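# Remove stained block from upright row, lay it flat

## Task

Pull the block with the yellow-brown stain out of the row of on-edge blocks and set it lying flat on a clear part of the bench, well apart from the row; then push the row together so the grey blocks once more stand with their faces touching.

## Robot and tools

Robot: two arms, left_arm and right_arm, each ending in a parallel gripper. The left arm's base sits at about (+0.007, +0.229, 0) m and the right arm's at about (+0.036, -0.372, 0) m in the scene frame, both turned only slightly about z. Scene frame: origin at table-top height, midway between the nominal bases; +x points out over the table, +z up, and left_arm is on the +y side (this has nothing to do with left or right in images). A camera stand is fixed behind the arms.

Frames: each arm reports its gripper pose (end_effector_position in metres, end_effector_quat_wxyz) in its own base frame. Fixed cameras and the table use the scene frame. Motion offsets are measured along the axes of that arm's current Hand target. The gripper's fingers point along its +z axis and spread along its y axis; the reported position is the point between the pads, roughly 1 cm short of the tips. Reported poses may be wrong by a few centimetres, more when the arm reaches far.

Rows: every motion argument uses rows of 14 numbers, all in [-1, 1], one row covering both arms: dx, dy, dz, rx, ry, rz, opening for left_arm, then those seven for right_arm. The first six of each arm are an offset, not a pose: 1.0 equals 0.6 m or 180 degrees, rx/ry/rz form one rotation vector, and the offset counts from that arm's Hand target at the start of the call or action. Sending 0 for all six re-commands the present Hand target (useful to make a gripper that settled short try again). The opening is absolute: +1 fully open (0.094 m), -1 closed. Writing 0 for an opening commands half open, so to leave a gripper unchanged repeat its current opening.

execute_actions(actions, cameras): actions is a list of actions; each action is up to 15 rows, one per 1/30 s step, and a short action keeps its last row for the remaining steps. Every row in an action counts from that action's starting Hand target, and each new action starts fresh, so repeating an offset moves further. An empty actions list returns state plus images. cameras picks images: names, ["all"], or [].

move(target, speed, blend, opening_speed, grip_force, blocking, cameras): drives each gripper in a straight line toward target, which is one 14-number row or a list of up to 15 such rows; all rows are offsets from the same starting Hand targets, not chained. speed in m/s, 0.002 to 2.9 (default 0.25), one value or one per target. blend in m rounds corners in a list (0 stops at each). opening_speed is the rate of opening change per second on the -1..+1 scale, at least 0.2. grip_force is newtons per pad, 10 to 50, one value or one per arm; it persists, and low values close slowly. blocking=false returns after about 0.5 s while motion continues. Whole move is capped at 10 s. Paths do not avoid obstacles or the other arm; routing near an arm's own base can flip its shoulder, so go around. The result adds a move: line, e.g. done, off_target, moving, held, fault, plus limits (paced = pose clipped, held = steps withheld). done means within 10 mm and 2 degrees; neither done nor off_target tells you about contact.

wait(seconds 0 to 10): lets time pass with commands held. stop(): brakes a running move. zoom_image(camera, region=[x0,y0,x1,y1]) enlarges part of the latest image from cam_high, cam_left_wrist or cam_right_wrist (region at most 504x504 px). finished_scene(scene) ends the current scene for good; pass its number.

Results: Hand target (last commanded pose after clipping), end_effector pose, Joint positions (last value per arm = finger gap in m), grip_measured (opening on the -1..+1 scale, can read up to ~2.5 mm wide when empty), Joint torques (include arm weight, wrap at ±28 N m for joints 1 to 3), Joint velocities (may be omitted when still), Tool commands, step readings of position for action calls, and MOTOR HOT or OVER-TEMPERATURE FAULT warnings.

Control behaviour: each step orientation is clipped to 40 degrees from the measured one; position wins over orientation when both cannot be reached. Friction and load can leave a gripper a few cm from the target without any contact. A blocked arm keeps pushing until sent elsewhere; to release, command the target back behind the gripper. Faster moves and targets deeper past contact hit harder. Gripping: fingers squeeze at about 50 to 64 N per pad; force jumps to the limit once commanded well below the touch reading, so close slowly on fragile items and open well above grip_measured to release.

Joint ranges (rad): waist -2.618 to 3.054, shoulder 0.000 to 3.142, elbow 0.000 to 3.142 (straight at 2.901), wrist pitch -1.571 to 1.571, wrist yaw -1.571 to 1.571, wrist roll -2.094 to 2.094.

Cameras: cam_high (fixed, overhead, 672x504) and the two wrist cameras (672x504), with calibration given in OpenCV form; fixed camera positions may be off by a few mm and degrees, wrist camera images may lag while moving.

Avoid: dropping or flinging blocks, releasing moving parts, knocking items off the table or leaving them off it, hard impacts on fixed or heavy things, grippers or wrist cameras touching each other or one gripper closing on the other's fingers, strain on camera cables, and long stretched or loaded holds that overheat motors (a fault folds that arm away for the rest of the scene). Loose objects may be nudged occasionally by outside disturbances; the final arrangement must stay in place without the robot.

Each tool is called after ">>>" by a JSON object that holds its "method" and its "body".

## Session

>>> {"method": "execute_actions", "body": {"actions": []}}

Scene clock: 0.00 s.
left_arm: end_effector_position=(+0.4032, +0.0145, +0.1065) grip_measured=+1.000 end_effector_quat_wxyz=(+0.599, +0.003, +0.801, +0.012) | right_arm: end_effector_position=(+0.4037, +0.0033, +0.1243) grip_measured=+1.000 end_effector_quat_wxyz=(+0.621, +0.000, +0.781, -0.071)
Joint positions: left_arm=[0.046 1.558 0.366 0.905 0.028 0.033 0.094] | right_arm=[0.097 1.539 0.364 0.95 0.206 -0.068 0.094]
Joint velocities: within noise
Joint torques (N m): no reading
Heat: left arm: 32 °C; right arm: 37 °C.
Hand target: left_arm +0.4035, +0.0145, +0.1069; +0.598, +0.003, +0.802, +0.012 | right_arm +0.4052, +0.0033, +0.1286; +0.625, +0.001, +0.778, -0.071
Tool commands: left_gripper/opening=+1.0 right_gripper/opening=+1.0

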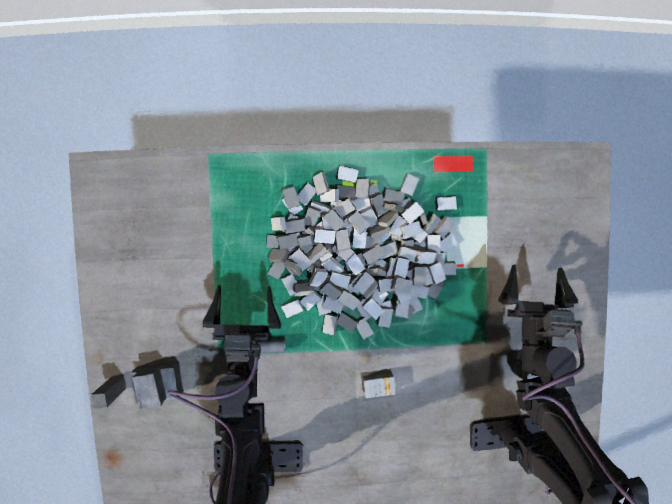

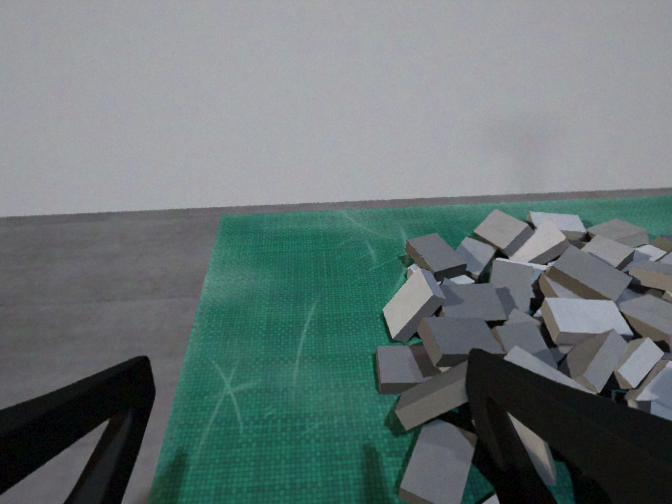

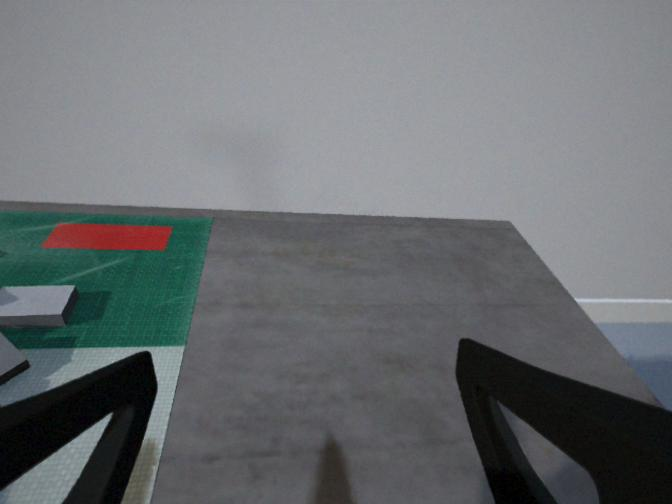

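>>> {"method": "zoom_image", "body": {"camera": "cam_high", "region": [70, 330, 230, 450]}}

>>> {"method": "zoom_image", "body": {"camera": "cam_high", "region": [320, 340, 440, 430]}}

>>> {"method": "zoom_image", "body": {"camera": "cam_high", "region": [250, 150, 500, 350]}}

Scaled by 3.150 from the camera's 672x504 image, which has a finer 960x720 frame.

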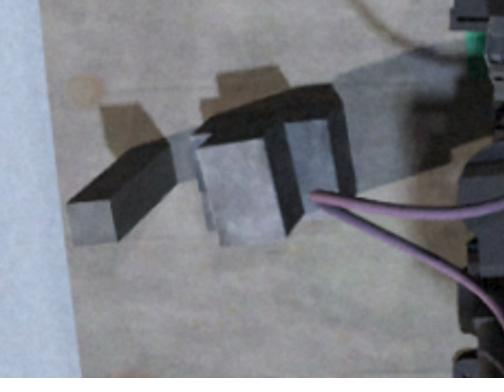

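Scaled by 4.200 from the camera's 672x504 image, which has a finer 960x720 frame.

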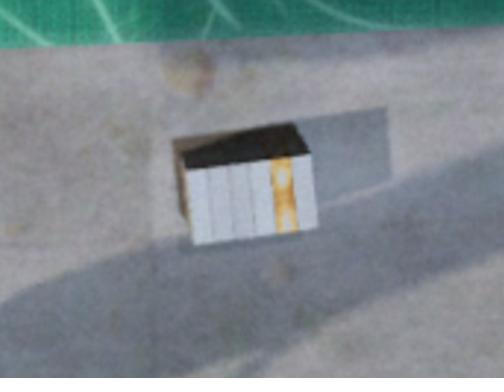

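Scaled by 2.016 from the camera's 672x504 image, which has a finer 960x720 frame.

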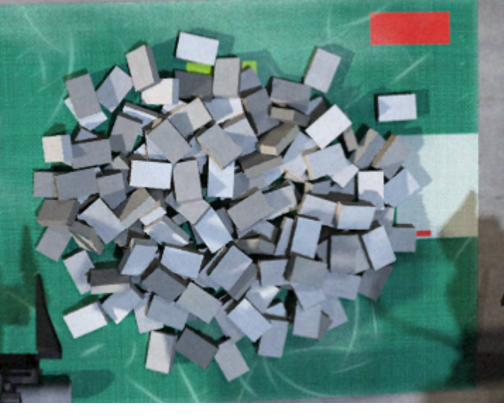

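>>> {"method": "move", "body": {"target": [[0,0,0,0,0,0,1,-0.1337,0.2425,-0.2336,-0.1900,0.1658,-0.0647,1],[0,0,0,0,0,0,1,-0.0053,0.4475,-0.4570,-0.3834,0.2849,-0.4319,1]], "blend": [0.05,0], "speed": 0.4, "cameras": ["all"]}}

Scene clock: 87.33 s.
left_arm: end_effector_position=(+0.4032, +0.0145, +0.1065) grip_measured=+1.000 end_effector_quat_wxyz=(+0.599, +0.003, +0.801, +0.012) | right_arm: end_effector_position=(+0.1607, +0.2972, +0.1542) grip_measured=+1.000 end_effector_quat_wxyz=(+0.005, +0.726, -0.687, -0.003)
Joint positions: left_arm=[0.046 1.558 0.366 0.905 0.028 0.033 0.094] | right_arm=[1.068 1.838 1.723 -1.463 -0.007 -0.557 0.094]
Joint torques (N m): left_arm=[-0.02 -6.39 6 2.1 0.05 0] | right_arm=[-0.08 -7.41 11.22 0.12 0.09 -0.11]
Heat: left arm: 40 °C; right arm: 37 °C.
Hand target: left_arm +0.4035, +0.0145, +0.1069; +0.598, +0.003, +0.802, +0.012 | right_arm +0.1637, +0.2998, +0.1594; +0.001, +0.730, -0.683, +0.000
Off the commanded pose: left_arm 0.000 m, 0 deg | right_arm 0.007 m, 1 deg.
move: done
camera_calibration:
cam_right_wrist: T_world_to_cam=[[0.999595, 0.010366, 0.0265051, -0.172538], [-0.000329523, -0.927031, 0.374985, 0.254836], [0.0284581, -0.374842, -0.926652, 0.368227], [0, 0, 0, 1]] pos_world=[0.162073, 0.376057, 0.250232]

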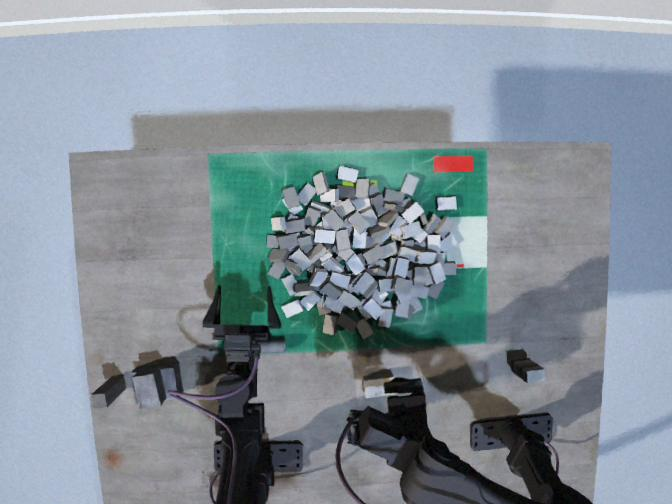

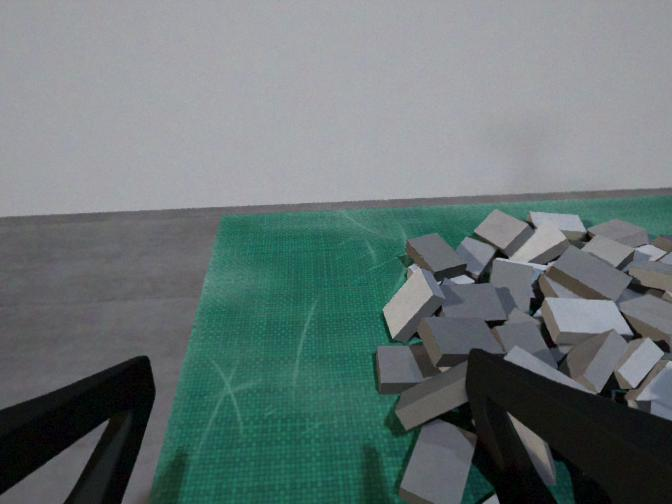

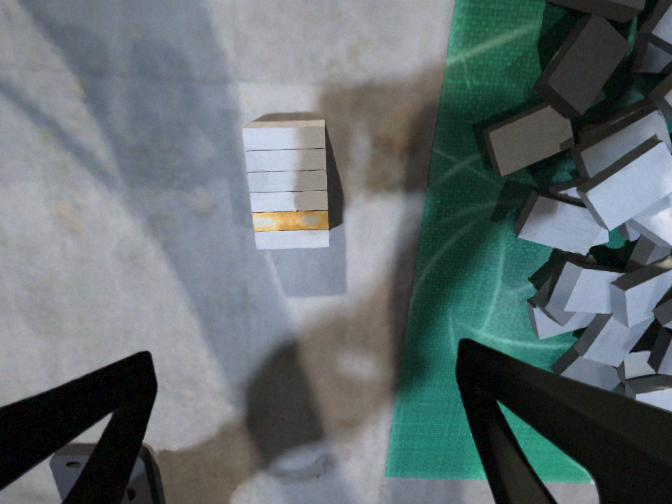

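>>> {"method": "zoom_image", "body": {"camera": "cam_right_wrist", "region": [220, 90, 370, 310]}}

>>> {"method": "zoom_image", "body": {"camera": "cam_right_wrist", "region": [0, 330, 504, 504]}}

>>> {"method": "zoom_image", "body": {"camera": "cam_high", "region": [340, 330, 570, 460]}}

Scaled by 2.291 from the camera's 672x504 image, which has a finer 960x720 frame.

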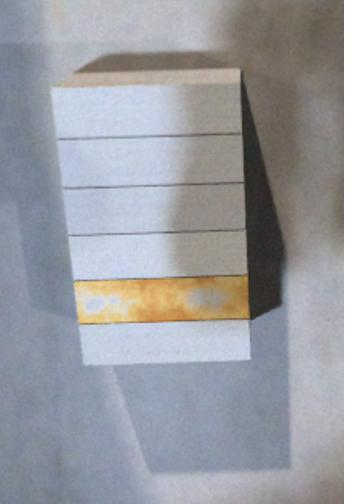

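Scaled by 1.000.

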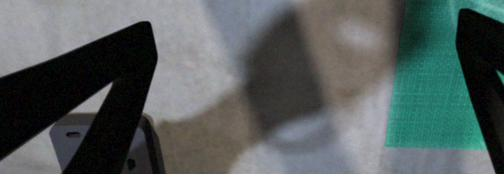

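Scaled by 2.191 from the camera's 672x504 image, which has a finer 960x720 frame.

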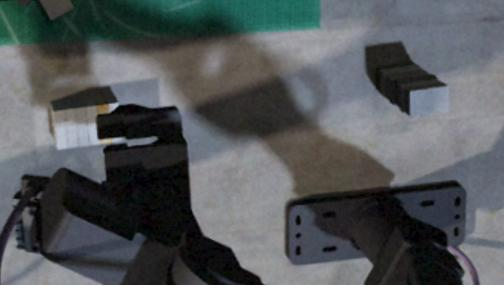

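>>> {"method": "move", "body": {"target": [0,0,0,0,0,0,1,0.0102,0.0274,0.1323,0,0,0.0067,1], "speed": 0.2, "cameras": ["cam_right_wrist", "cam_high"]}}

Scene clock: 129.77 s.
left_arm: end_effector_position=(+0.4032, +0.0145, +0.1065) grip_measured=+1.000 end_effector_quat_wxyz=(+0.599, +0.003, +0.801, +0.012) | right_arm: end_effector_position=(+0.1473, +0.2913, +0.0748) grip_measured=+1.000 end_effector_quat_wxyz=(+0.018, +0.725, -0.688, +0.001)
Joint positions: left_arm=[0.046 1.558 0.366 0.905 0.028 0.033 0.094] | right_arm=[1.096 1.831 1.397 -1.172 -0.007 -0.527 0.094]
Joint torques (N m): left_arm=[0.01 -6.35 6 2.09 0.02 0] | right_arm=[0.35 -10.84 6.2 0.45 0.09 0.16]
Heat: left arm: 41 °C; right arm: 38 °C.
Hand target: left_arm +0.4035, +0.0145, +0.1069; +0.598, +0.003, +0.802, +0.012 | right_arm +0.1477, +0.2926, +0.0800; +0.000, +0.723, -0.691, +0.000
Off the commanded pose: left_arm 0.000 m, 0 deg | right_arm 0.005 m, 2 deg.
move: done
camera_calibration:
cam_right_wrist: T_world_to_cam=[[0.999871, 0.00820393, 0.0138257, -0.155437], [0.00202693, -0.917462, 0.397819, 0.274274], [0.0159482, -0.397739, -0.91736, 0.300782], [0, 0, 0, 1]] pos_world=[0.150064, 0.372544, 0.168963]
Images, in order (width x height): cam_high 672x504, cam_right_wrist 672x504.

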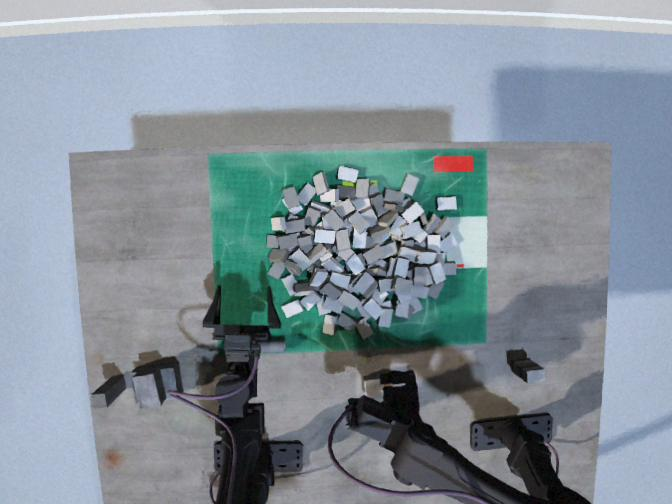

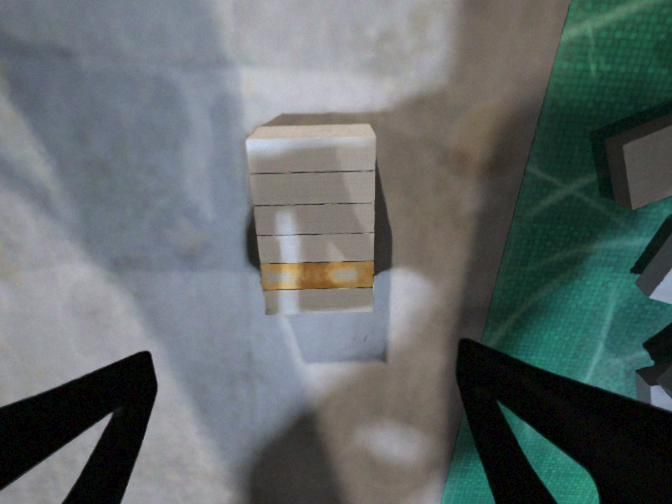

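>>> {"method": "zoom_image", "body": {"camera": "cam_right_wrist", "region": [230, 100, 410, 380]}}

>>> {"method": "zoom_image", "body": {"camera": "cam_right_wrist", "region": [80, 330, 200, 420]}}

>>> {"method": "zoom_image", "body": {"camera": "cam_right_wrist", "region": [420, 320, 540, 410]}}

Scaled by 1.800 from the camera's 672x504 image, which has a finer 960x720 frame.

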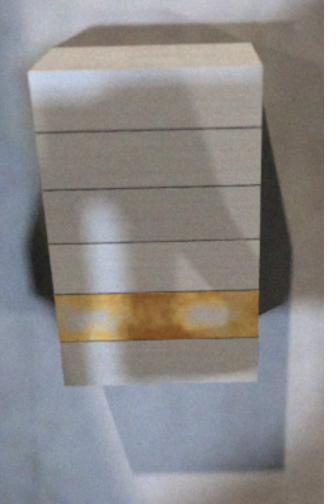

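Scaled by 4.200 from the camera's 672x504 image, which has a finer 960x720 frame.

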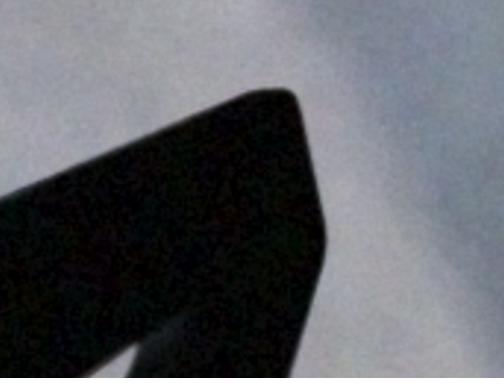

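Scaled by 4.200 from the camera's 672x504 image, which has a finer 960x720 frame.

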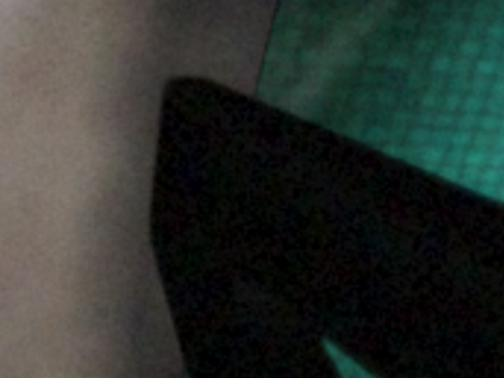

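>>> {"method": "move", "body": {"target": [0,0,0,0,0,0,1,0.0017,0.0009,0.0875,0.0063,-0.0067,0.0067,1], "speed": 0.12, "cameras": ["cam_right_wrist"]}}

Scene clock: 173.87 s.
left_arm: end_effector_position=(+0.4032, +0.0145, +0.1065) grip_measured=+1.000 end_effector_quat_wxyz=(+0.599, +0.003, +0.801, +0.012) | right_arm: end_effector_position=(+0.1482, +0.2908, +0.0309) grip_measured=+1.000 end_effector_quat_wxyz=(-0.009, +0.717, -0.697, -0.004)
Joint positions: left_arm=[0.046 1.558 0.366 0.905 0.028 0.033 0.094] | right_arm=[1.096 1.827 1.211 -0.935 -0.001 -0.502 0.094]
Joint torques (N m): left_arm=[-0.08 -6.38 6 2.09 0.03 0] | right_arm=[0.73 -7.97 6.12 0.57 0.11 0.16]
Heat: left arm: 42 °C; right arm: 35 °C.
Hand target: left_arm +0.4035, +0.0145, +0.1069; +0.598, +0.003, +0.802, +0.012 | right_arm +0.1471, +0.2915, +0.0276; -0.014, +0.716, -0.698, -0.001
Off the commanded pose: left_arm 0.000 m, 0 deg | right_arm 0.004 m, 1 deg.
move: done
camera_calibration:
cam_right_wrist: T_world_to_cam=[[0.99885, -0.0178676, 0.0444929, -0.148959], [-0.0325098, -0.934464, 0.35457, 0.30267], [0.0352417, -0.355609, -0.93397, 0.245602], [0, 0, 0, 1]] pos_world=[0.149972, 0.367511, 0.128695]
Images, in order (width x height): cam_right_wrist 672x504.

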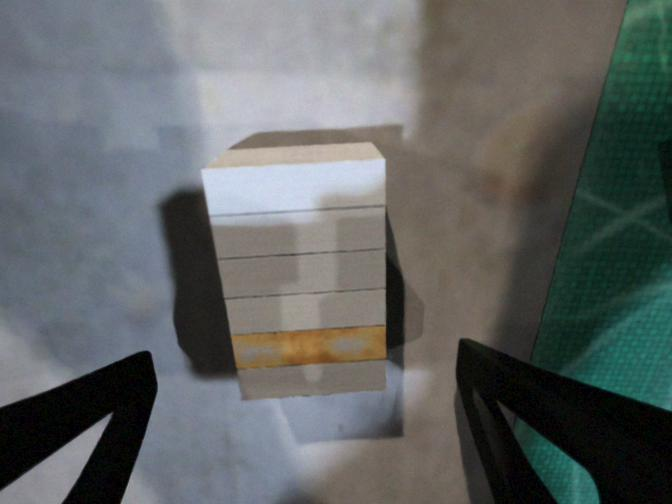

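>>> {"method": "move", "body": {"target": [[0,0,0,0,0,0,1,0,0.0025,0.0115,0,0,0,1],[0,0,0,0,0,0,1,0,0.0025,0.0115,0,0,0,0.05]], "speed": 0.1, "cameras": ["cam_right_wrist"]}}

Scene clock: 197.50 s.
left_arm: end_effector_position=(+0.4032, +0.0145, +0.1065) grip_measured=+1.000 end_effector_quat_wxyz=(+0.599, +0.003, +0.801, +0.012) | right_arm: end_effector_position=(+0.1467, +0.2920, +0.0266) grip_measured=+0.053 end_effector_quat_wxyz=(-0.014, +0.717, -0.697, -0.005)
Joint positions: left_arm=[0.046 1.558 0.366 0.905 0.028 0.033 0.094] | right_arm=[1.102 1.827 1.192 -0.907 -0.001 -0.498 0.049]
Joint torques (N m): left_arm=[-0.02 -6.38 6 2.08 0.03 0.01] | right_arm=[0.54 -7.25 6.04 0.6 0.1 0.15]
Heat: left arm: 42 °C; right arm: 34 °C.
Hand target: left_arm +0.4035, +0.0145, +0.1069; +0.598, +0.003, +0.802, +0.012 | right_arm +0.1457, +0.2915, +0.0206; -0.014, +0.716, -0.698, -0.001
Off the commanded pose: left_arm 0.000 m, 0 deg | right_arm 0.006 m, 1 deg.
move: done
camera_calibration:
cam_right_wrist: T_world_to_cam=[[0.998687, -0.0163133, 0.0485567, -0.147747], [-0.0321916, -0.93723, 0.347222, 0.306276], [0.0398445, -0.348329, -0.936525, 0.23935], [0, 0, 0, 1]] pos_world=[0.147875, 0.368013, 0.124985]
Images, in order (width x height): cam_right_wrist 672x504.

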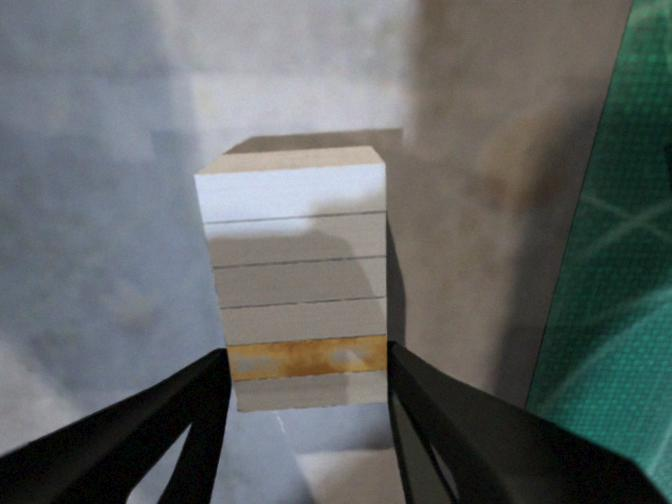

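>>> {"method": "zoom_image", "body": {"camera": "cam_right_wrist", "region": [180, 310, 440, 440]}}

Scaled by 1.938 from the camera's 672x504 image, which has a finer 960x720 frame.

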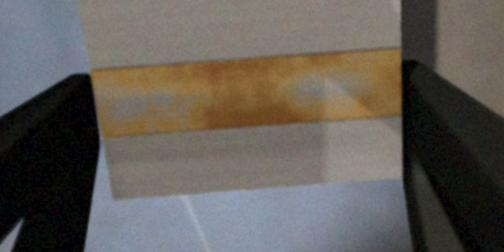

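>>> {"method": "move", "body": {"target": [0,0,0,0,0,0,1,0,-0.0015,0,0,0,0,-0.22], "speed": 0.1, "grip_force": [50,25], "cameras": ["cam_right_wrist"]}}

Scene clock: 214.03 s.
left_arm: end_effector_position=(+0.4032, +0.0145, +0.1065) grip_measured=+1.000 end_effector_quat_wxyz=(+0.599, +0.003, +0.801, +0.012) | right_arm: end_effector_position=(+0.1475, +0.2922, +0.0266) grip_measured=-0.092 end_effector_quat_wxyz=(-0.015, +0.717, -0.697, -0.003)
Joint positions: left_arm=[0.046 1.558 0.366 0.905 0.028 0.033 0.094] | right_arm=[1.102 1.827 1.192 -0.905 0.003 -0.498 0.043]
Joint torques (N m): left_arm=[-0.01 -6.42 6.04 2.09 0.03 -0.01] | right_arm=[0.31 -7.15 6.2 0.59 0.07 0.13]
Heat: left arm: 42 °C; right arm: 33 °C.
Hand target: left_arm +0.4035, +0.0145, +0.1069; +0.598, +0.003, +0.802, +0.012 | right_arm +0.1466, +0.2916, +0.0206; -0.014, +0.716, -0.698, -0.001
Off the commanded pose: left_arm 0.000 m, 0 deg | right_arm 0.006 m, 0 deg.
grip_force (N): 50, 25
move: done
camera_calibration:
cam_right_wrist: T_world_to_cam=[[0.998484, -0.016429, 0.052543, -0.148572], [-0.03368, -0.937274, 0.346962, 0.306654], [0.043547, -0.348205, -0.936406, 0.238754], [0, 0, 0, 1]] pos_world=[0.148278, 0.368114, 0.124979]
Images, in order (width x height): cam_right_wrist 672x504.

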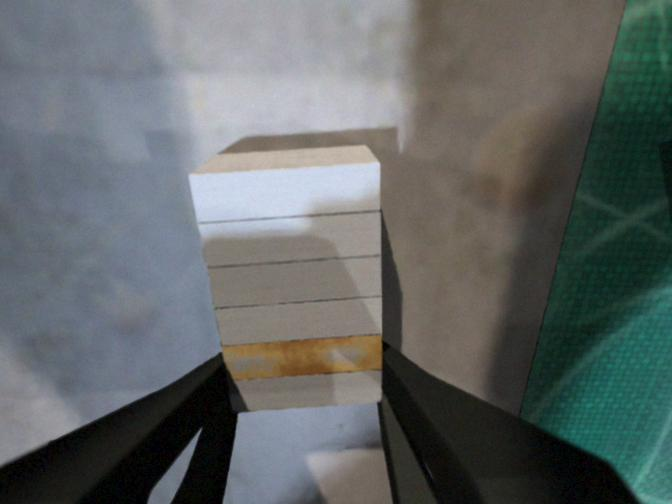

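>>> {"method": "move", "body": {"target": [[0,0,0,0,0,0,1,0,0,-0.02,0,0,0,-0.22],[0,0,0,0,0,0,1,0.1167,0,-0.02,0,0,0,-0.22]], "speed": 0.08, "blend": [0.002,0], "cameras": ["cam_right_wrist", "cam_high"]}}

Scene clock: 223.57 s.
left_arm: end_effector_position=(+0.4032, +0.0145, +0.1065) grip_measured=+1.000 end_effector_quat_wxyz=(+0.599, +0.003, +0.801, +0.012) | right_arm: end_effector_position=(+0.1460, +0.2202, +0.0264) grip_measured=-0.093 end_effector_quat_wxyz=(+0.002, +0.713, -0.701, +0.003)
Joint positions: left_arm=[0.046 1.558 0.366 0.905 0.028 0.033 0.094] | right_arm=[0.984 1.633 0.963 -0.906 0.004 -0.603 0.043]
Joint torques (N m): left_arm=[-0.01 -6.41 6.02 2.09 0.02 -0.01] | right_arm=[-0.47 -8.68 6.3 0.45 0.03 -0.11]
Heat: left arm: 42 °C; right arm: 33 °C.
Hand target: left_arm +0.4035, +0.0145, +0.1069; +0.598, +0.003, +0.802, +0.012 | right_arm +0.1482, +0.2215, +0.0312; -0.014, +0.716, -0.698, -0.001
Off the commanded pose: left_arm 0.000 m, 0 deg | right_arm 0.005 m, 2 deg.
grip_force (N): 50, 25
move: done
camera_calibration:
cam_right_wrist: T_world_to_cam=[[0.998906, -0.0279061, 0.0375215, -0.145431], [-0.0400369, -0.924963, 0.377943, 0.236638], [0.0241591, -0.379032, -0.925068, 0.222899], [0, 0, 0, 1]] pos_world=[0.149361, 0.299309, 0.122218]
Images, in order (width x height): cam_high 672x504, cam_right_wrist 672x504.

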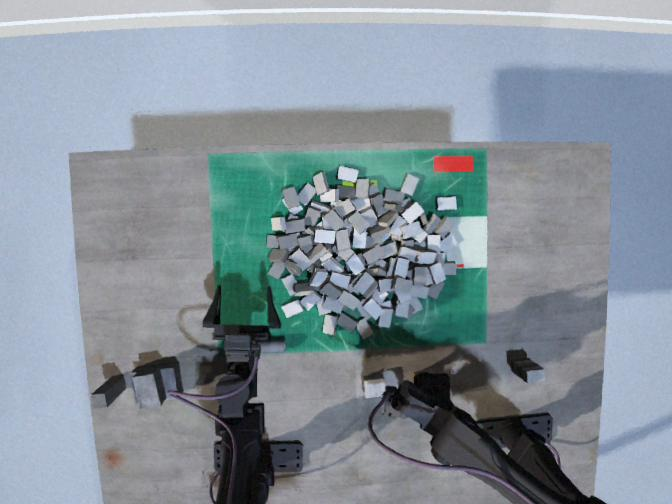

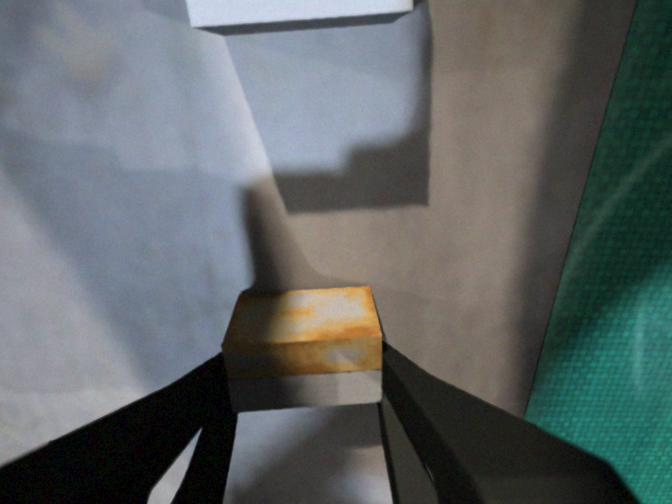

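>>> {"method": "move", "body": {"target": [0,0,0,0,0,0,1,0,0,0,0,0,0,0.3], "speed": 0.1, "grip_force": [50,50], "cameras": ["cam_right_wrist"]}}

>>> {"method": "zoom_image", "body": {"camera": "cam_right_wrist", "region": [180, 260, 440, 440]}}

Scene clock: 255.37 s.
left_arm: end_effector_position=(+0.4032, +0.0145, +0.1065) grip_measured=+1.000 end_effector_quat_wxyz=(+0.599, +0.003, +0.801, +0.012) | right_arm: end_effector_position=(+0.1463, +0.2207, +0.0278) grip_measured=+0.298 end_effector_quat_wxyz=(-0.001, +0.713, -0.701, +0.002)
Joint positions: left_arm=[0.046 1.558 0.366 0.905 0.028 0.033 0.094] | right_arm=[0.984 1.627 0.963 -0.906 0.004 -0.604 0.061]
Joint torques (N m): left_arm=[0.05 -6.38 5.98 2.09 0.03 -0.01] | right_arm=[-0.47 -8.14 6.32 0.47 0.03 -0.11]
Heat: left arm: 43 °C; right arm: 33 °C.
Hand target: left_arm +0.4035, +0.0145, +0.1069; +0.598, +0.003, +0.802, +0.012 | right_arm +0.1482, +0.2215, +0.0312; -0.014, +0.716, -0.698, -0.001
Off the commanded pose: left_arm 0.000 m, 0 deg | right_arm 0.004 m, 2 deg.
move: done
camera_calibration:
cam_right_wrist: T_world_to_cam=[[0.998804, -0.0273436, 0.0405404, -0.145928], [-0.0405288, -0.926773, 0.37343, 0.237134], [0.0273608, -0.374626, -0.926772, 0.222976], [0, 0, 0, 1]] pos_world=[0.149263, 0.299311, 0.124011]
Images, in order (width x height): cam_right_wrist 672x504.

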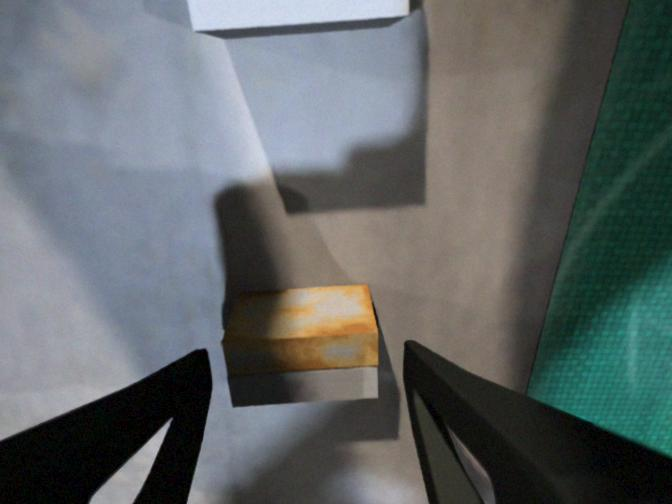

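Scaled by 1.938 from the camera's 672x504 image, which has a finer 960x720 frame.

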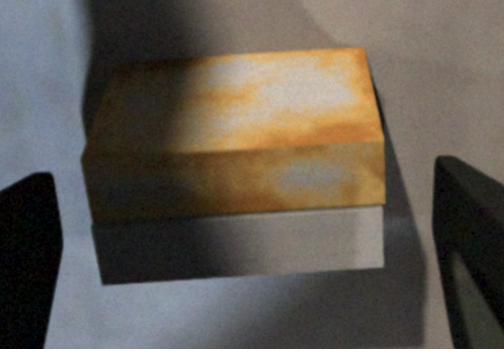

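>>> {"method": "move", "body": {"target": [[0,0,0,0,0,0,1,-0.0217,0.0013,0.02,0,0,0,0.3],[0,0,0,0,0,0,1,-0.0217,0.0013,0.0375,0,0,0,0.3]], "speed": 0.1, "blend": [0.003,0], "cameras": ["cam_right_wrist"]}}

>>> {"method": "zoom_image", "body": {"camera": "cam_right_wrist", "region": [180, 280, 440, 460]}}

Scene clock: 274.17 s.
left_arm: end_effector_position=(+0.4032, +0.0145, +0.1065) grip_measured=+1.000 end_effector_quat_wxyz=(+0.599, +0.003, +0.801, +0.012) | right_arm: end_effector_position=(+0.1489, +0.2349, +0.0146) grip_measured=+0.298 end_effector_quat_wxyz=(-0.015, +0.718, -0.696, -0.001)
Joint positions: left_arm=[0.046 1.558 0.366 0.905 0.028 0.033 0.094] | right_arm=[1.005 1.673 0.955 -0.823 0.004 -0.597 0.061]
Joint torques (N m): left_arm=[0.03 -6.41 6.06 2.1 0.03 0.01] | right_arm=[0.36 -5.56 5.89 0.61 0.04 0.16]
Heat: left arm: 43 °C; right arm: 32 °C.
Hand target: left_arm +0.4035, +0.0145, +0.1069; +0.598, +0.003, +0.802, +0.012 | right_arm +0.1475, +0.2348, +0.0089; -0.014, +0.716, -0.698, +0.000
Off the commanded pose: left_arm 0.000 m, 0 deg | right_arm 0.006 m, 0 deg.
move: done
camera_calibration:
cam_right_wrist: T_world_to_cam=[[0.99835, -0.0144615, 0.0555698, -0.1508], [-0.0330612, -0.936026, 0.350375, 0.256814], [0.0469478, -0.351634, -0.93496, 0.2079], [0, 0, 0, 1]] pos_world=[0.149281, 0.311308, 0.112777]
Images, in order (width x height): cam_right_wrist 672x504.

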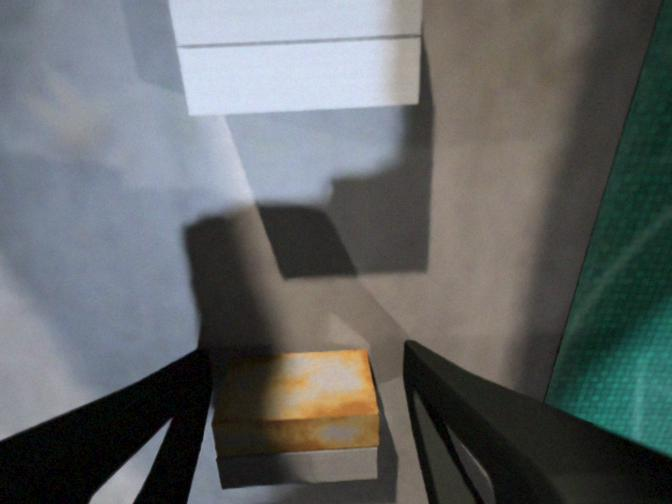

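Scaled by 1.938 from the camera's 672x504 image, which has a finer 960x720 frame.

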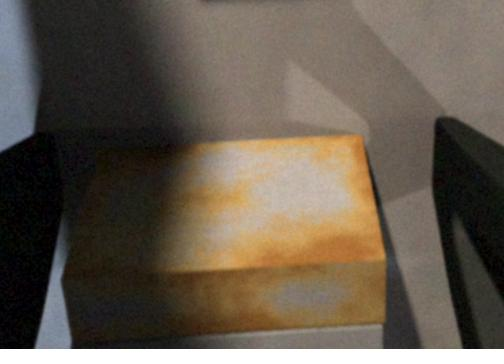

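>>> {"method": "move", "body": {"target": [[0,0,0,0,0,0,1,0.0067,0,0,0,0,0,0.3],[0,0,0,0,0,0,1,0.0067,0,0,0,0,0,-0.22]], "speed": 0.1, "grip_force": [50,35], "cameras": ["cam_right_wrist"]}}

>>> {"method": "zoom_image", "body": {"camera": "cam_right_wrist", "region": [180, 280, 440, 460]}}

Scene clock: 294.00 s.
left_arm: end_effector_position=(+0.4032, +0.0145, +0.1065) grip_measured=+1.000 end_effector_quat_wxyz=(+0.599, +0.003, +0.801, +0.012) | right_arm: end_effector_position=(+0.1471, +0.2348, +0.0137) grip_measured=-0.098 end_effector_quat_wxyz=(-0.013, +0.718, -0.696, -0.005)
Joint positions: left_arm=[0.046 1.558 0.366 0.905 0.028 0.033 0.094] | right_arm=[1.005 1.673 0.951 -0.821 -0.004 -0.597 0.042]
Joint torques (N m): left_arm=[-0.03 -6.42 5.98 2.08 0.03 0.01] | right_arm=[-0.42 -6.48 5.03 0.62 0.1 0.06]
Heat: left arm: 43 °C; right arm: 32 °C.
Hand target: left_arm +0.4035, +0.0145, +0.1069; +0.598, +0.003, +0.802, +0.012 | right_arm +0.1475, +0.2308, +0.0088; -0.014, +0.716, -0.698, -0.001
Off the commanded pose: left_arm 0.000 m, 0 deg | right_arm 0.006 m, 1 deg.
grip_force (N): 50, 35
move: done
camera_calibration:
cam_right_wrist: T_world_to_cam=[[0.998768, -0.0142963, 0.0475214, -0.14897], [-0.0299895, -0.936845, 0.348457, 0.256698], [0.0395385, -0.349453, -0.936119, 0.207619], [0, 0, 0, 1]] pos_world=[0.148276, 0.31091, 0.111987]
Images, in order (width x height): cam_right_wrist 672x504.

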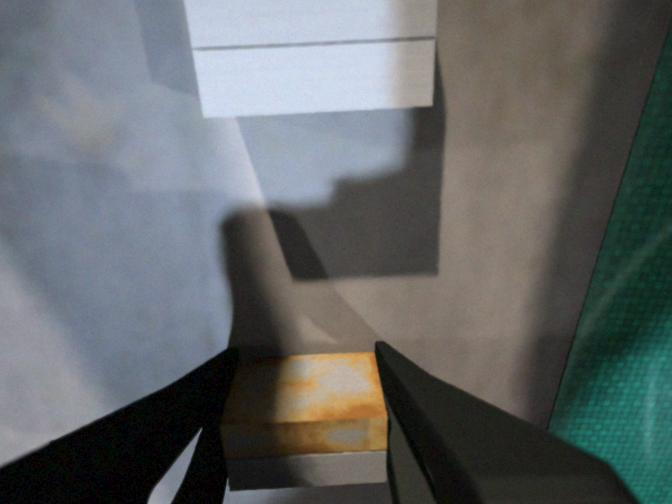

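Scaled by 1.938 from the camera's 672x504 image, which has a finer 960x720 frame.

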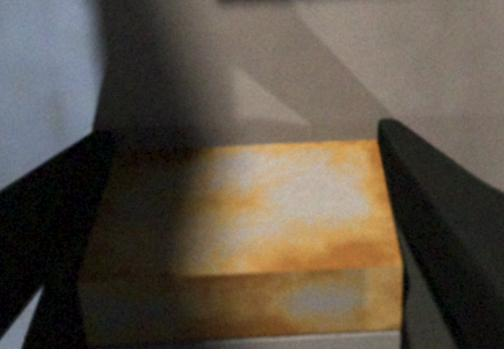

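>>> {"method": "move", "body": {"target": [[0,0,0,0,0,0,1,0,0,0,0,0,0,0.1],[0,0,0,0,0,0,1,0.0055,0,0,0,0,0,0.1]], "speed": 0.1, "cameras": ["cam_right_wrist"]}}

>>> {"method": "zoom_image", "body": {"camera": "cam_right_wrist", "region": [180, 280, 440, 460]}}

Scene clock: 299.77 s.
left_arm: end_effector_position=(+0.4032, +0.0145, +0.1065) grip_measured=+1.000 end_effector_quat_wxyz=(+0.599, +0.003, +0.801, +0.012) | right_arm: end_effector_position=(+0.1489, +0.2352, +0.0137) grip_measured=+0.097 end_effector_quat_wxyz=(-0.018, +0.717, -0.697, -0.005)
Joint positions: left_arm=[0.046 1.558 0.366 0.905 0.028 0.033 0.094] | right_arm=[1.001 1.669 0.945 -0.81 -0.003 -0.597 0.052]
Joint torques (N m): left_arm=[0.02 -6.43 6.01 2.09 0.03 0] | right_arm=[-0.72 -6.89 4.52 0.53 0.09 -0.02]
Heat: left arm: 43 °C; right arm: 32 °C.
Hand target: left_arm +0.4035, +0.0145, +0.1069; +0.598, +0.003, +0.802, +0.012 | right_arm +0.1477, +0.2275, +0.0088; -0.014, +0.716, -0.698, +0.000
Off the commanded pose: left_arm 0.000 m, 0 deg | right_arm 0.009 m, 1 deg.
grip_force (N): 50, 35
move: done
camera_calibration:
cam_right_wrist: T_world_to_cam=[[0.998376, -0.0185959, 0.053849, -0.149723], [-0.0358755, -0.939485, 0.340706, 0.258745], [0.0442546, -0.342084, -0.938627, 0.205266], [0, 0, 0, 1]] pos_world=[0.149678, 0.310521, 0.112574]
Images, in order (width x height): cam_right_wrist 672x504.

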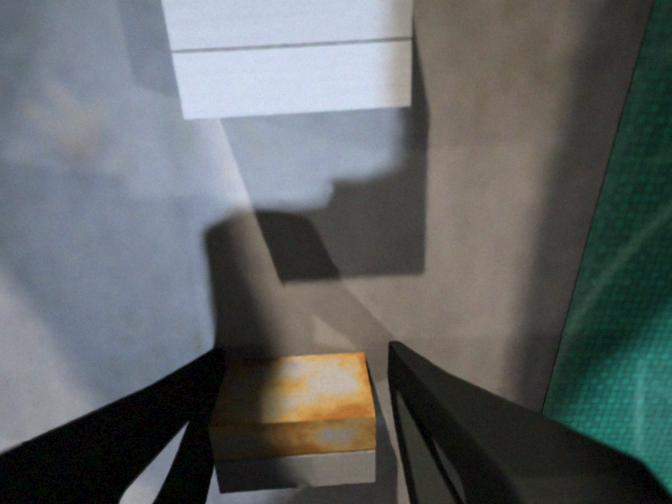

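Scaled by 1.938 from the camera's 672x504 image, which has a finer 960x720 frame.

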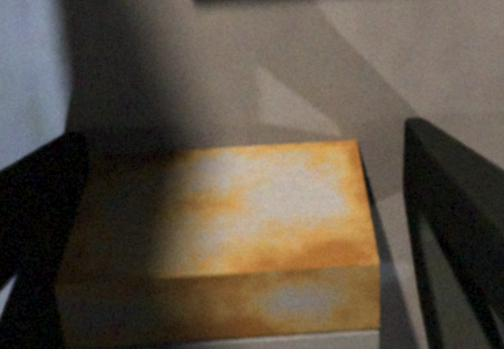

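>>> {"method": "move", "body": {"target": [0,0,0,0,0,0,1,0.0058,0,0,0,0,0,0.1], "speed": 0.1, "cameras": ["cam_right_wrist"]}}

>>> {"method": "zoom_image", "body": {"camera": "cam_right_wrist", "region": [180, 280, 440, 460]}}

Scene clock: 305.47 s.
left_arm: end_effector_position=(+0.4032, +0.0145, +0.1065) grip_measured=+1.000 end_effector_quat_wxyz=(+0.599, +0.003, +0.801, +0.012) | right_arm: end_effector_position=(+0.1499, +0.2343, +0.0139) grip_measured=+0.097 end_effector_quat_wxyz=(-0.023, +0.715, -0.699, -0.006)
Joint positions: left_arm=[0.046 1.558 0.366 0.905 0.028 0.033 0.094] | right_arm=[0.996 1.659 0.935 -0.799 -0.003 -0.597 0.052]
Joint torques (N m): left_arm=[0.01 -6.38 6.04 2.09 0.03 0] | right_arm=[-0.94 -6.84 4.46 0.45 0.09 -0.1]
Heat: left arm: 43 °C; right arm: 32 °C.
Hand target: left_arm +0.4035, +0.0145, +0.1069; +0.598, +0.003, +0.802, +0.012 | right_arm +0.1478, +0.2241, +0.0087; -0.014, +0.716, -0.698, +0.000
Off the commanded pose: left_arm 0.000 m, 0 deg | right_arm 0.012 m, 1 deg.
grip_force (N): 50, 35
move: off_target (right_arm)
camera_calibration:
cam_right_wrist: T_world_to_cam=[[0.997983, -0.0240267, 0.0587608, -0.149523], [-0.0422561, -0.942184, 0.332421, 0.259624], [0.0473765, -0.334233, -0.941299, 0.202891], [0, 0, 0, 1]] pos_world=[0.15058, 0.308834, 0.113463]
Images, in order (width x height): cam_right_wrist 672x504.

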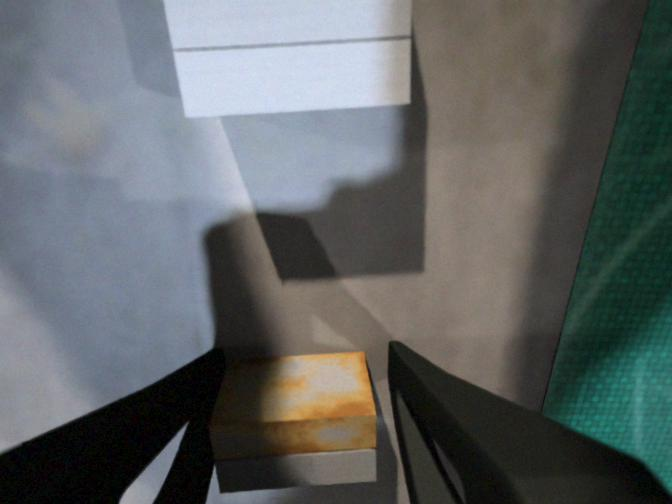

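Scaled by 1.938 from the camera's 672x504 image, which has a finer 960x720 frame.

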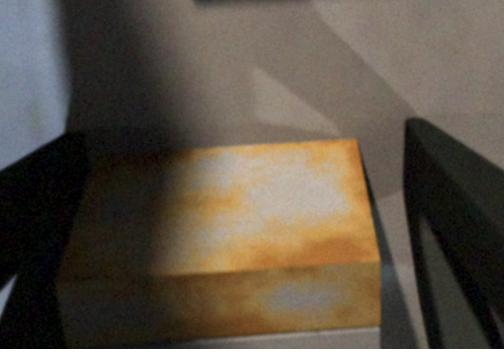

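>>> {"method": "move", "body": {"target": [0,0,0,0,0,0,1,-0.0117,0,-0.0133,0,0,0,0.1], "speed": 0.1, "cameras": ["cam_right_wrist"]}}

>>> {"method": "zoom_image", "body": {"camera": "cam_right_wrist", "region": [180, 280, 440, 460]}}

Scene clock: 311.97 s.
left_arm: end_effector_position=(+0.4032, +0.0145, +0.1065) grip_measured=+1.000 end_effector_quat_wxyz=(+0.599, +0.003, +0.801, +0.012) | right_arm: end_effector_position=(+0.1498, +0.2342, +0.0139) grip_measured=+0.097 end_effector_quat_wxyz=(-0.023, +0.715, -0.699, -0.006)
Joint positions: left_arm=[0.046 1.558 0.366 0.905 0.028 0.033 0.094] | right_arm=[0.996 1.659 0.935 -0.8 -0.003 -0.597 0.052]
Joint torques (N m): left_arm=[-0.02 -6.39 6.02 2.09 0.03 0.01] | right_arm=[0.46 -6.48 8.24 0.06 0.1 0.07]
Heat: left arm: 43 °C; right arm: 32 °C.
Hand target: left_arm +0.4035, +0.0145, +0.1069; +0.598, +0.003, +0.802, +0.012 | right_arm +0.1475, +0.2309, +0.0169; -0.014, +0.716, -0.698, +0.000
Off the commanded pose: left_arm 0.000 m, 0 deg | right_arm 0.005 m, 1 deg.
grip_force (N): 50, 35
move: done
camera_calibration:
cam_right_wrist: T_world_to_cam=[[0.997997, -0.0239815, 0.058547, -0.149417], [-0.0421575, -0.942078, 0.332734, 0.259442], [0.0471764, -0.334535, -0.941202, 0.202975], [0, 0, 0, 1]] pos_world=[0.15048, 0.308734, 0.113463]
Images, in order (width x height): cam_right_wrist 672x504.

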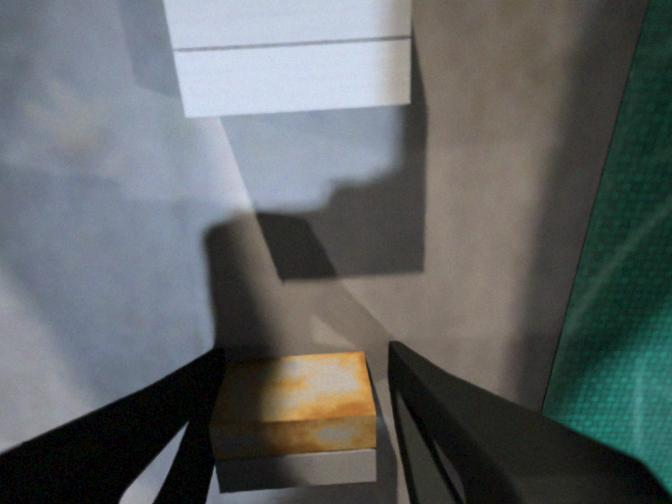

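Scaled by 1.938 from the camera's 672x504 image, which has a finer 960x720 frame.

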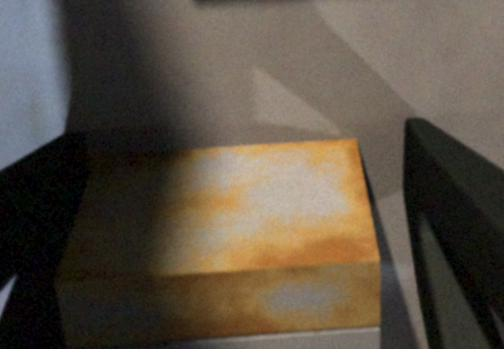

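>>> {"method": "move", "body": {"target": [[0,0,0,0,0,0,1,-0.0012,0.0020,-0.055,0,0,0,0.2],[0,0,0,0,0,0,1,0.0001,0.0032,0.0090,0,0,0,0.2]], "speed": 0.1, "cameras": ["cam_right_wrist"]}}

>>> {"method": "zoom_image", "body": {"camera": "cam_right_wrist", "region": [180, 280, 440, 460]}}

Scene clock: 329.07 s.
left_arm: end_effector_position=(+0.4032, +0.0145, +0.1065) grip_measured=+1.000 end_effector_quat_wxyz=(+0.599, +0.003, +0.801, +0.012) | right_arm: end_effector_position=(+0.1461, +0.2301, +0.0158) grip_measured=+0.197 end_effector_quat_wxyz=(-0.012, +0.717, -0.697, -0.003)
Joint positions: left_arm=[0.046 1.558 0.366 0.905 0.028 0.033 0.094] | right_arm=[1.001 1.656 0.94 -0.831 -0.001 -0.597 0.056]
Joint torques (N m): left_arm=[0.01 -6.41 5.98 2.1 0.03 0] | right_arm=[0.54 -5.59 6.12 0.62 0.08 0.13]
Heat: left arm: 43 °C; right arm: 32 °C.
Hand target: left_arm +0.4035, +0.0145, +0.1069; +0.598, +0.003, +0.802, +0.012 | right_arm +0.1456, +0.2309, +0.0114; -0.014, +0.716, -0.698, -0.001
Off the commanded pose: left_arm 0.000 m, 0 deg | right_arm 0.004 m, 0 deg.
grip_force (N): 50, 35
move: done
camera_calibration:
cam_right_wrist: T_world_to_cam=[[0.998648, -0.0180464, 0.048752, -0.147189], [-0.034088, -0.93537, 0.352023, 0.251764], [0.0392484, -0.353209, -0.934721, 0.208874], [0, 0, 0, 1]] pos_world=[0.147375, 0.306613, 0.113788]
Images, in order (width x height): cam_right_wrist 672x504.

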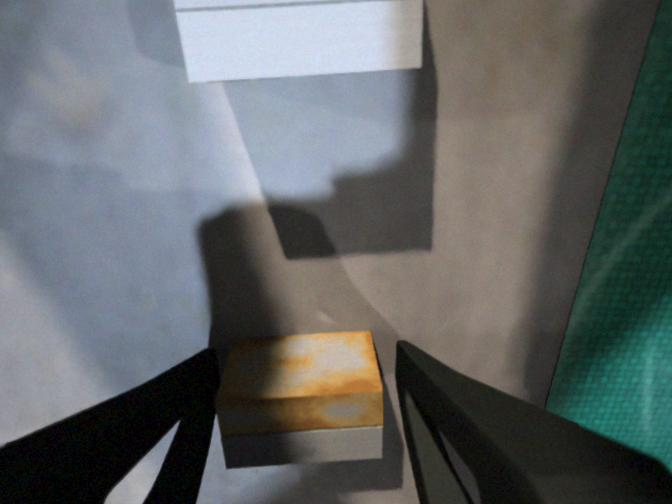

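Scaled by 1.938 from the camera's 672x504 image, which has a finer 960x720 frame.

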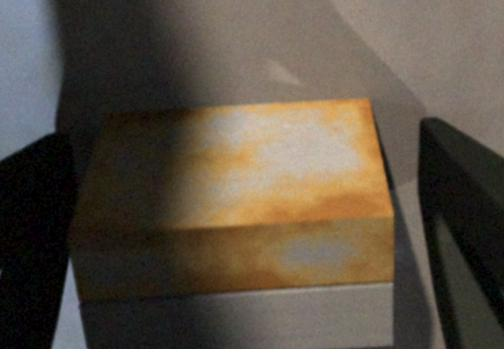

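>>> {"method": "move", "body": {"target": [[0,0,0,0,0,0,1,-0.0060,0.0008,-0.0417,0,0,0,0.2],[0,0,0,0,0,0,1,-0.0052,0.0017,0.0005,0,0,0,0.2]], "speed": 0.1, "cameras": ["cam_right_wrist"]}}

>>> {"method": "zoom_image", "body": {"camera": "cam_right_wrist", "region": [180, 280, 440, 460]}}

Scene clock: 349.77 s.
left_arm: end_effector_position=(+0.4032, +0.0145, +0.1065) grip_measured=+1.000 end_effector_quat_wxyz=(+0.599, +0.003, +0.801, +0.012) | right_arm: end_effector_position=(+0.1456, +0.2340, +0.0167) grip_measured=+0.198 end_effector_quat_wxyz=(-0.014, +0.717, -0.697, -0.003)
Joint positions: left_arm=[0.046 1.558 0.366 0.905 0.028 0.033 0.094] | right_arm=[1.01 1.661 0.95 -0.831 -0.001 -0.589 0.056]
Joint torques (N m): left_arm=[0.03 -6.38 6.01 2.09 0.03 0] | right_arm=[0.57 -5.48 5.94 0.62 0.08 0.16]
Heat: left arm: 43 °C; right arm: 31 °C.
Hand target: left_arm +0.4035, +0.0145, +0.1069; +0.598, +0.003, +0.802, +0.012 | right_arm +0.1445, +0.2340, +0.0111; -0.014, +0.716, -0.698, -0.001
Off the commanded pose: left_arm 0.000 m, 0 deg | right_arm 0.006 m, 0 deg.
grip_force (N): 50, 35
move: done
camera_calibration:
cam_right_wrist: T_world_to_cam=[[0.99857, -0.0166886, 0.0507788, -0.147024], [-0.0333814, -0.936674, 0.348607, 0.255412], [0.0417454, -0.349804, -0.935892, 0.209913], [0, 0, 0, 1]] pos_world=[0.146577, 0.310213, 0.114883]
Images, in order (width x height): cam_right_wrist 672x504.

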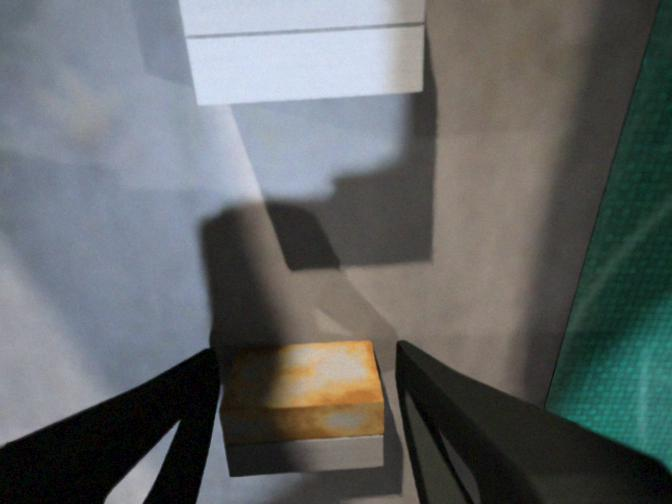

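Scaled by 1.938 from the camera's 672x504 image, which has a finer 960x720 frame.

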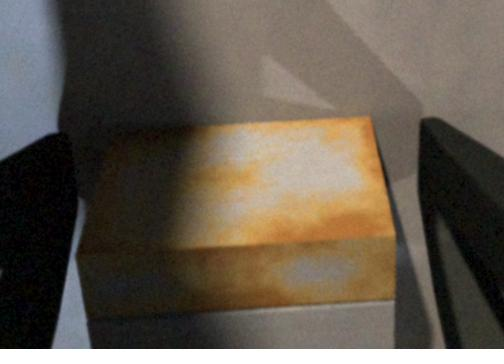

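>>> {"method": "move", "body": {"target": [[0,0,0,0,0,0,1,0,0,0,0,0,0,-0.24],[0,0,0,0,0,0,1,-0.012,0,-0.03,0,0,0,-0.24],[0,0,0,0,0,0,1,-0.03,0,-0.10,0,0,0,-0.24]], "speed": 0.1, "blend": [0,0.005,0], "cameras": ["cam_right_wrist"]}}

Scene clock: 359.80 s.
left_arm: end_effector_position=(+0.4032, +0.0145, +0.1065) grip_measured=+1.000 end_effector_quat_wxyz=(+0.599, +0.003, +0.801, +0.012) | right_arm: end_effector_position=(+0.1396, +0.2430, +0.0554) grip_measured=-0.098 end_effector_quat_wxyz=(+0.008, +0.718, -0.696, +0.003)
Joint positions: left_arm=[0.046 1.558 0.366 0.905 0.028 0.033 0.094] | right_arm=[1.047 1.661 1.117 -1.042 0.002 -0.554 0.042]
Joint torques (N m): left_arm=[0.02 -6.38 6.09 2.08 0.03 0.01] | right_arm=[0.49 -8.92 11.12 0.06 0.06 0.16]
Heat: left arm: 43 °C; right arm: 31 °C.
Hand target: left_arm +0.4035, +0.0145, +0.1069; +0.598, +0.003, +0.802, +0.012 | right_arm +0.1430, +0.2508, +0.0715; -0.014, +0.716, -0.698, -0.001
Off the commanded pose: left_arm 0.000 m, 0 deg | right_arm 0.018 m, 3 deg.
grip_force (N): 50, 35
move: off_target (right_arm)
camera_calibration:
cam_right_wrist: T_world_to_cam=[[0.999438, -0.0139633, 0.0304765, -0.142561], [-0.0246511, -0.922223, 0.385871, 0.243292], [0.0227181, -0.386405, -0.922049, 0.260362], [0, 0, 0, 1]] pos_world=[0.142563, 0.322984, 0.150533]
Images, in order (width x height): cam_right_wrist 672x504.

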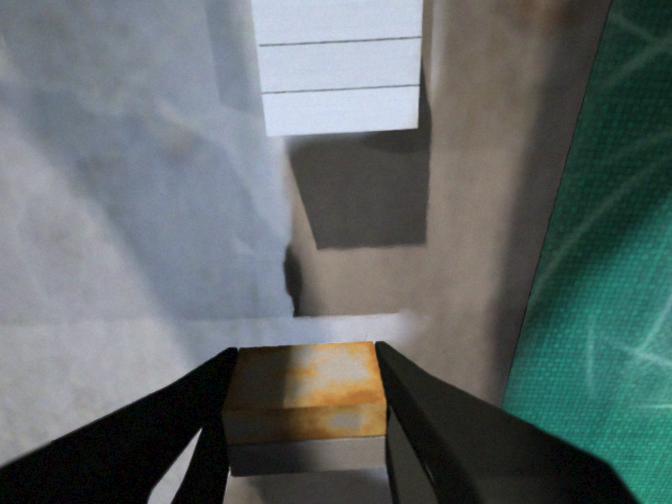

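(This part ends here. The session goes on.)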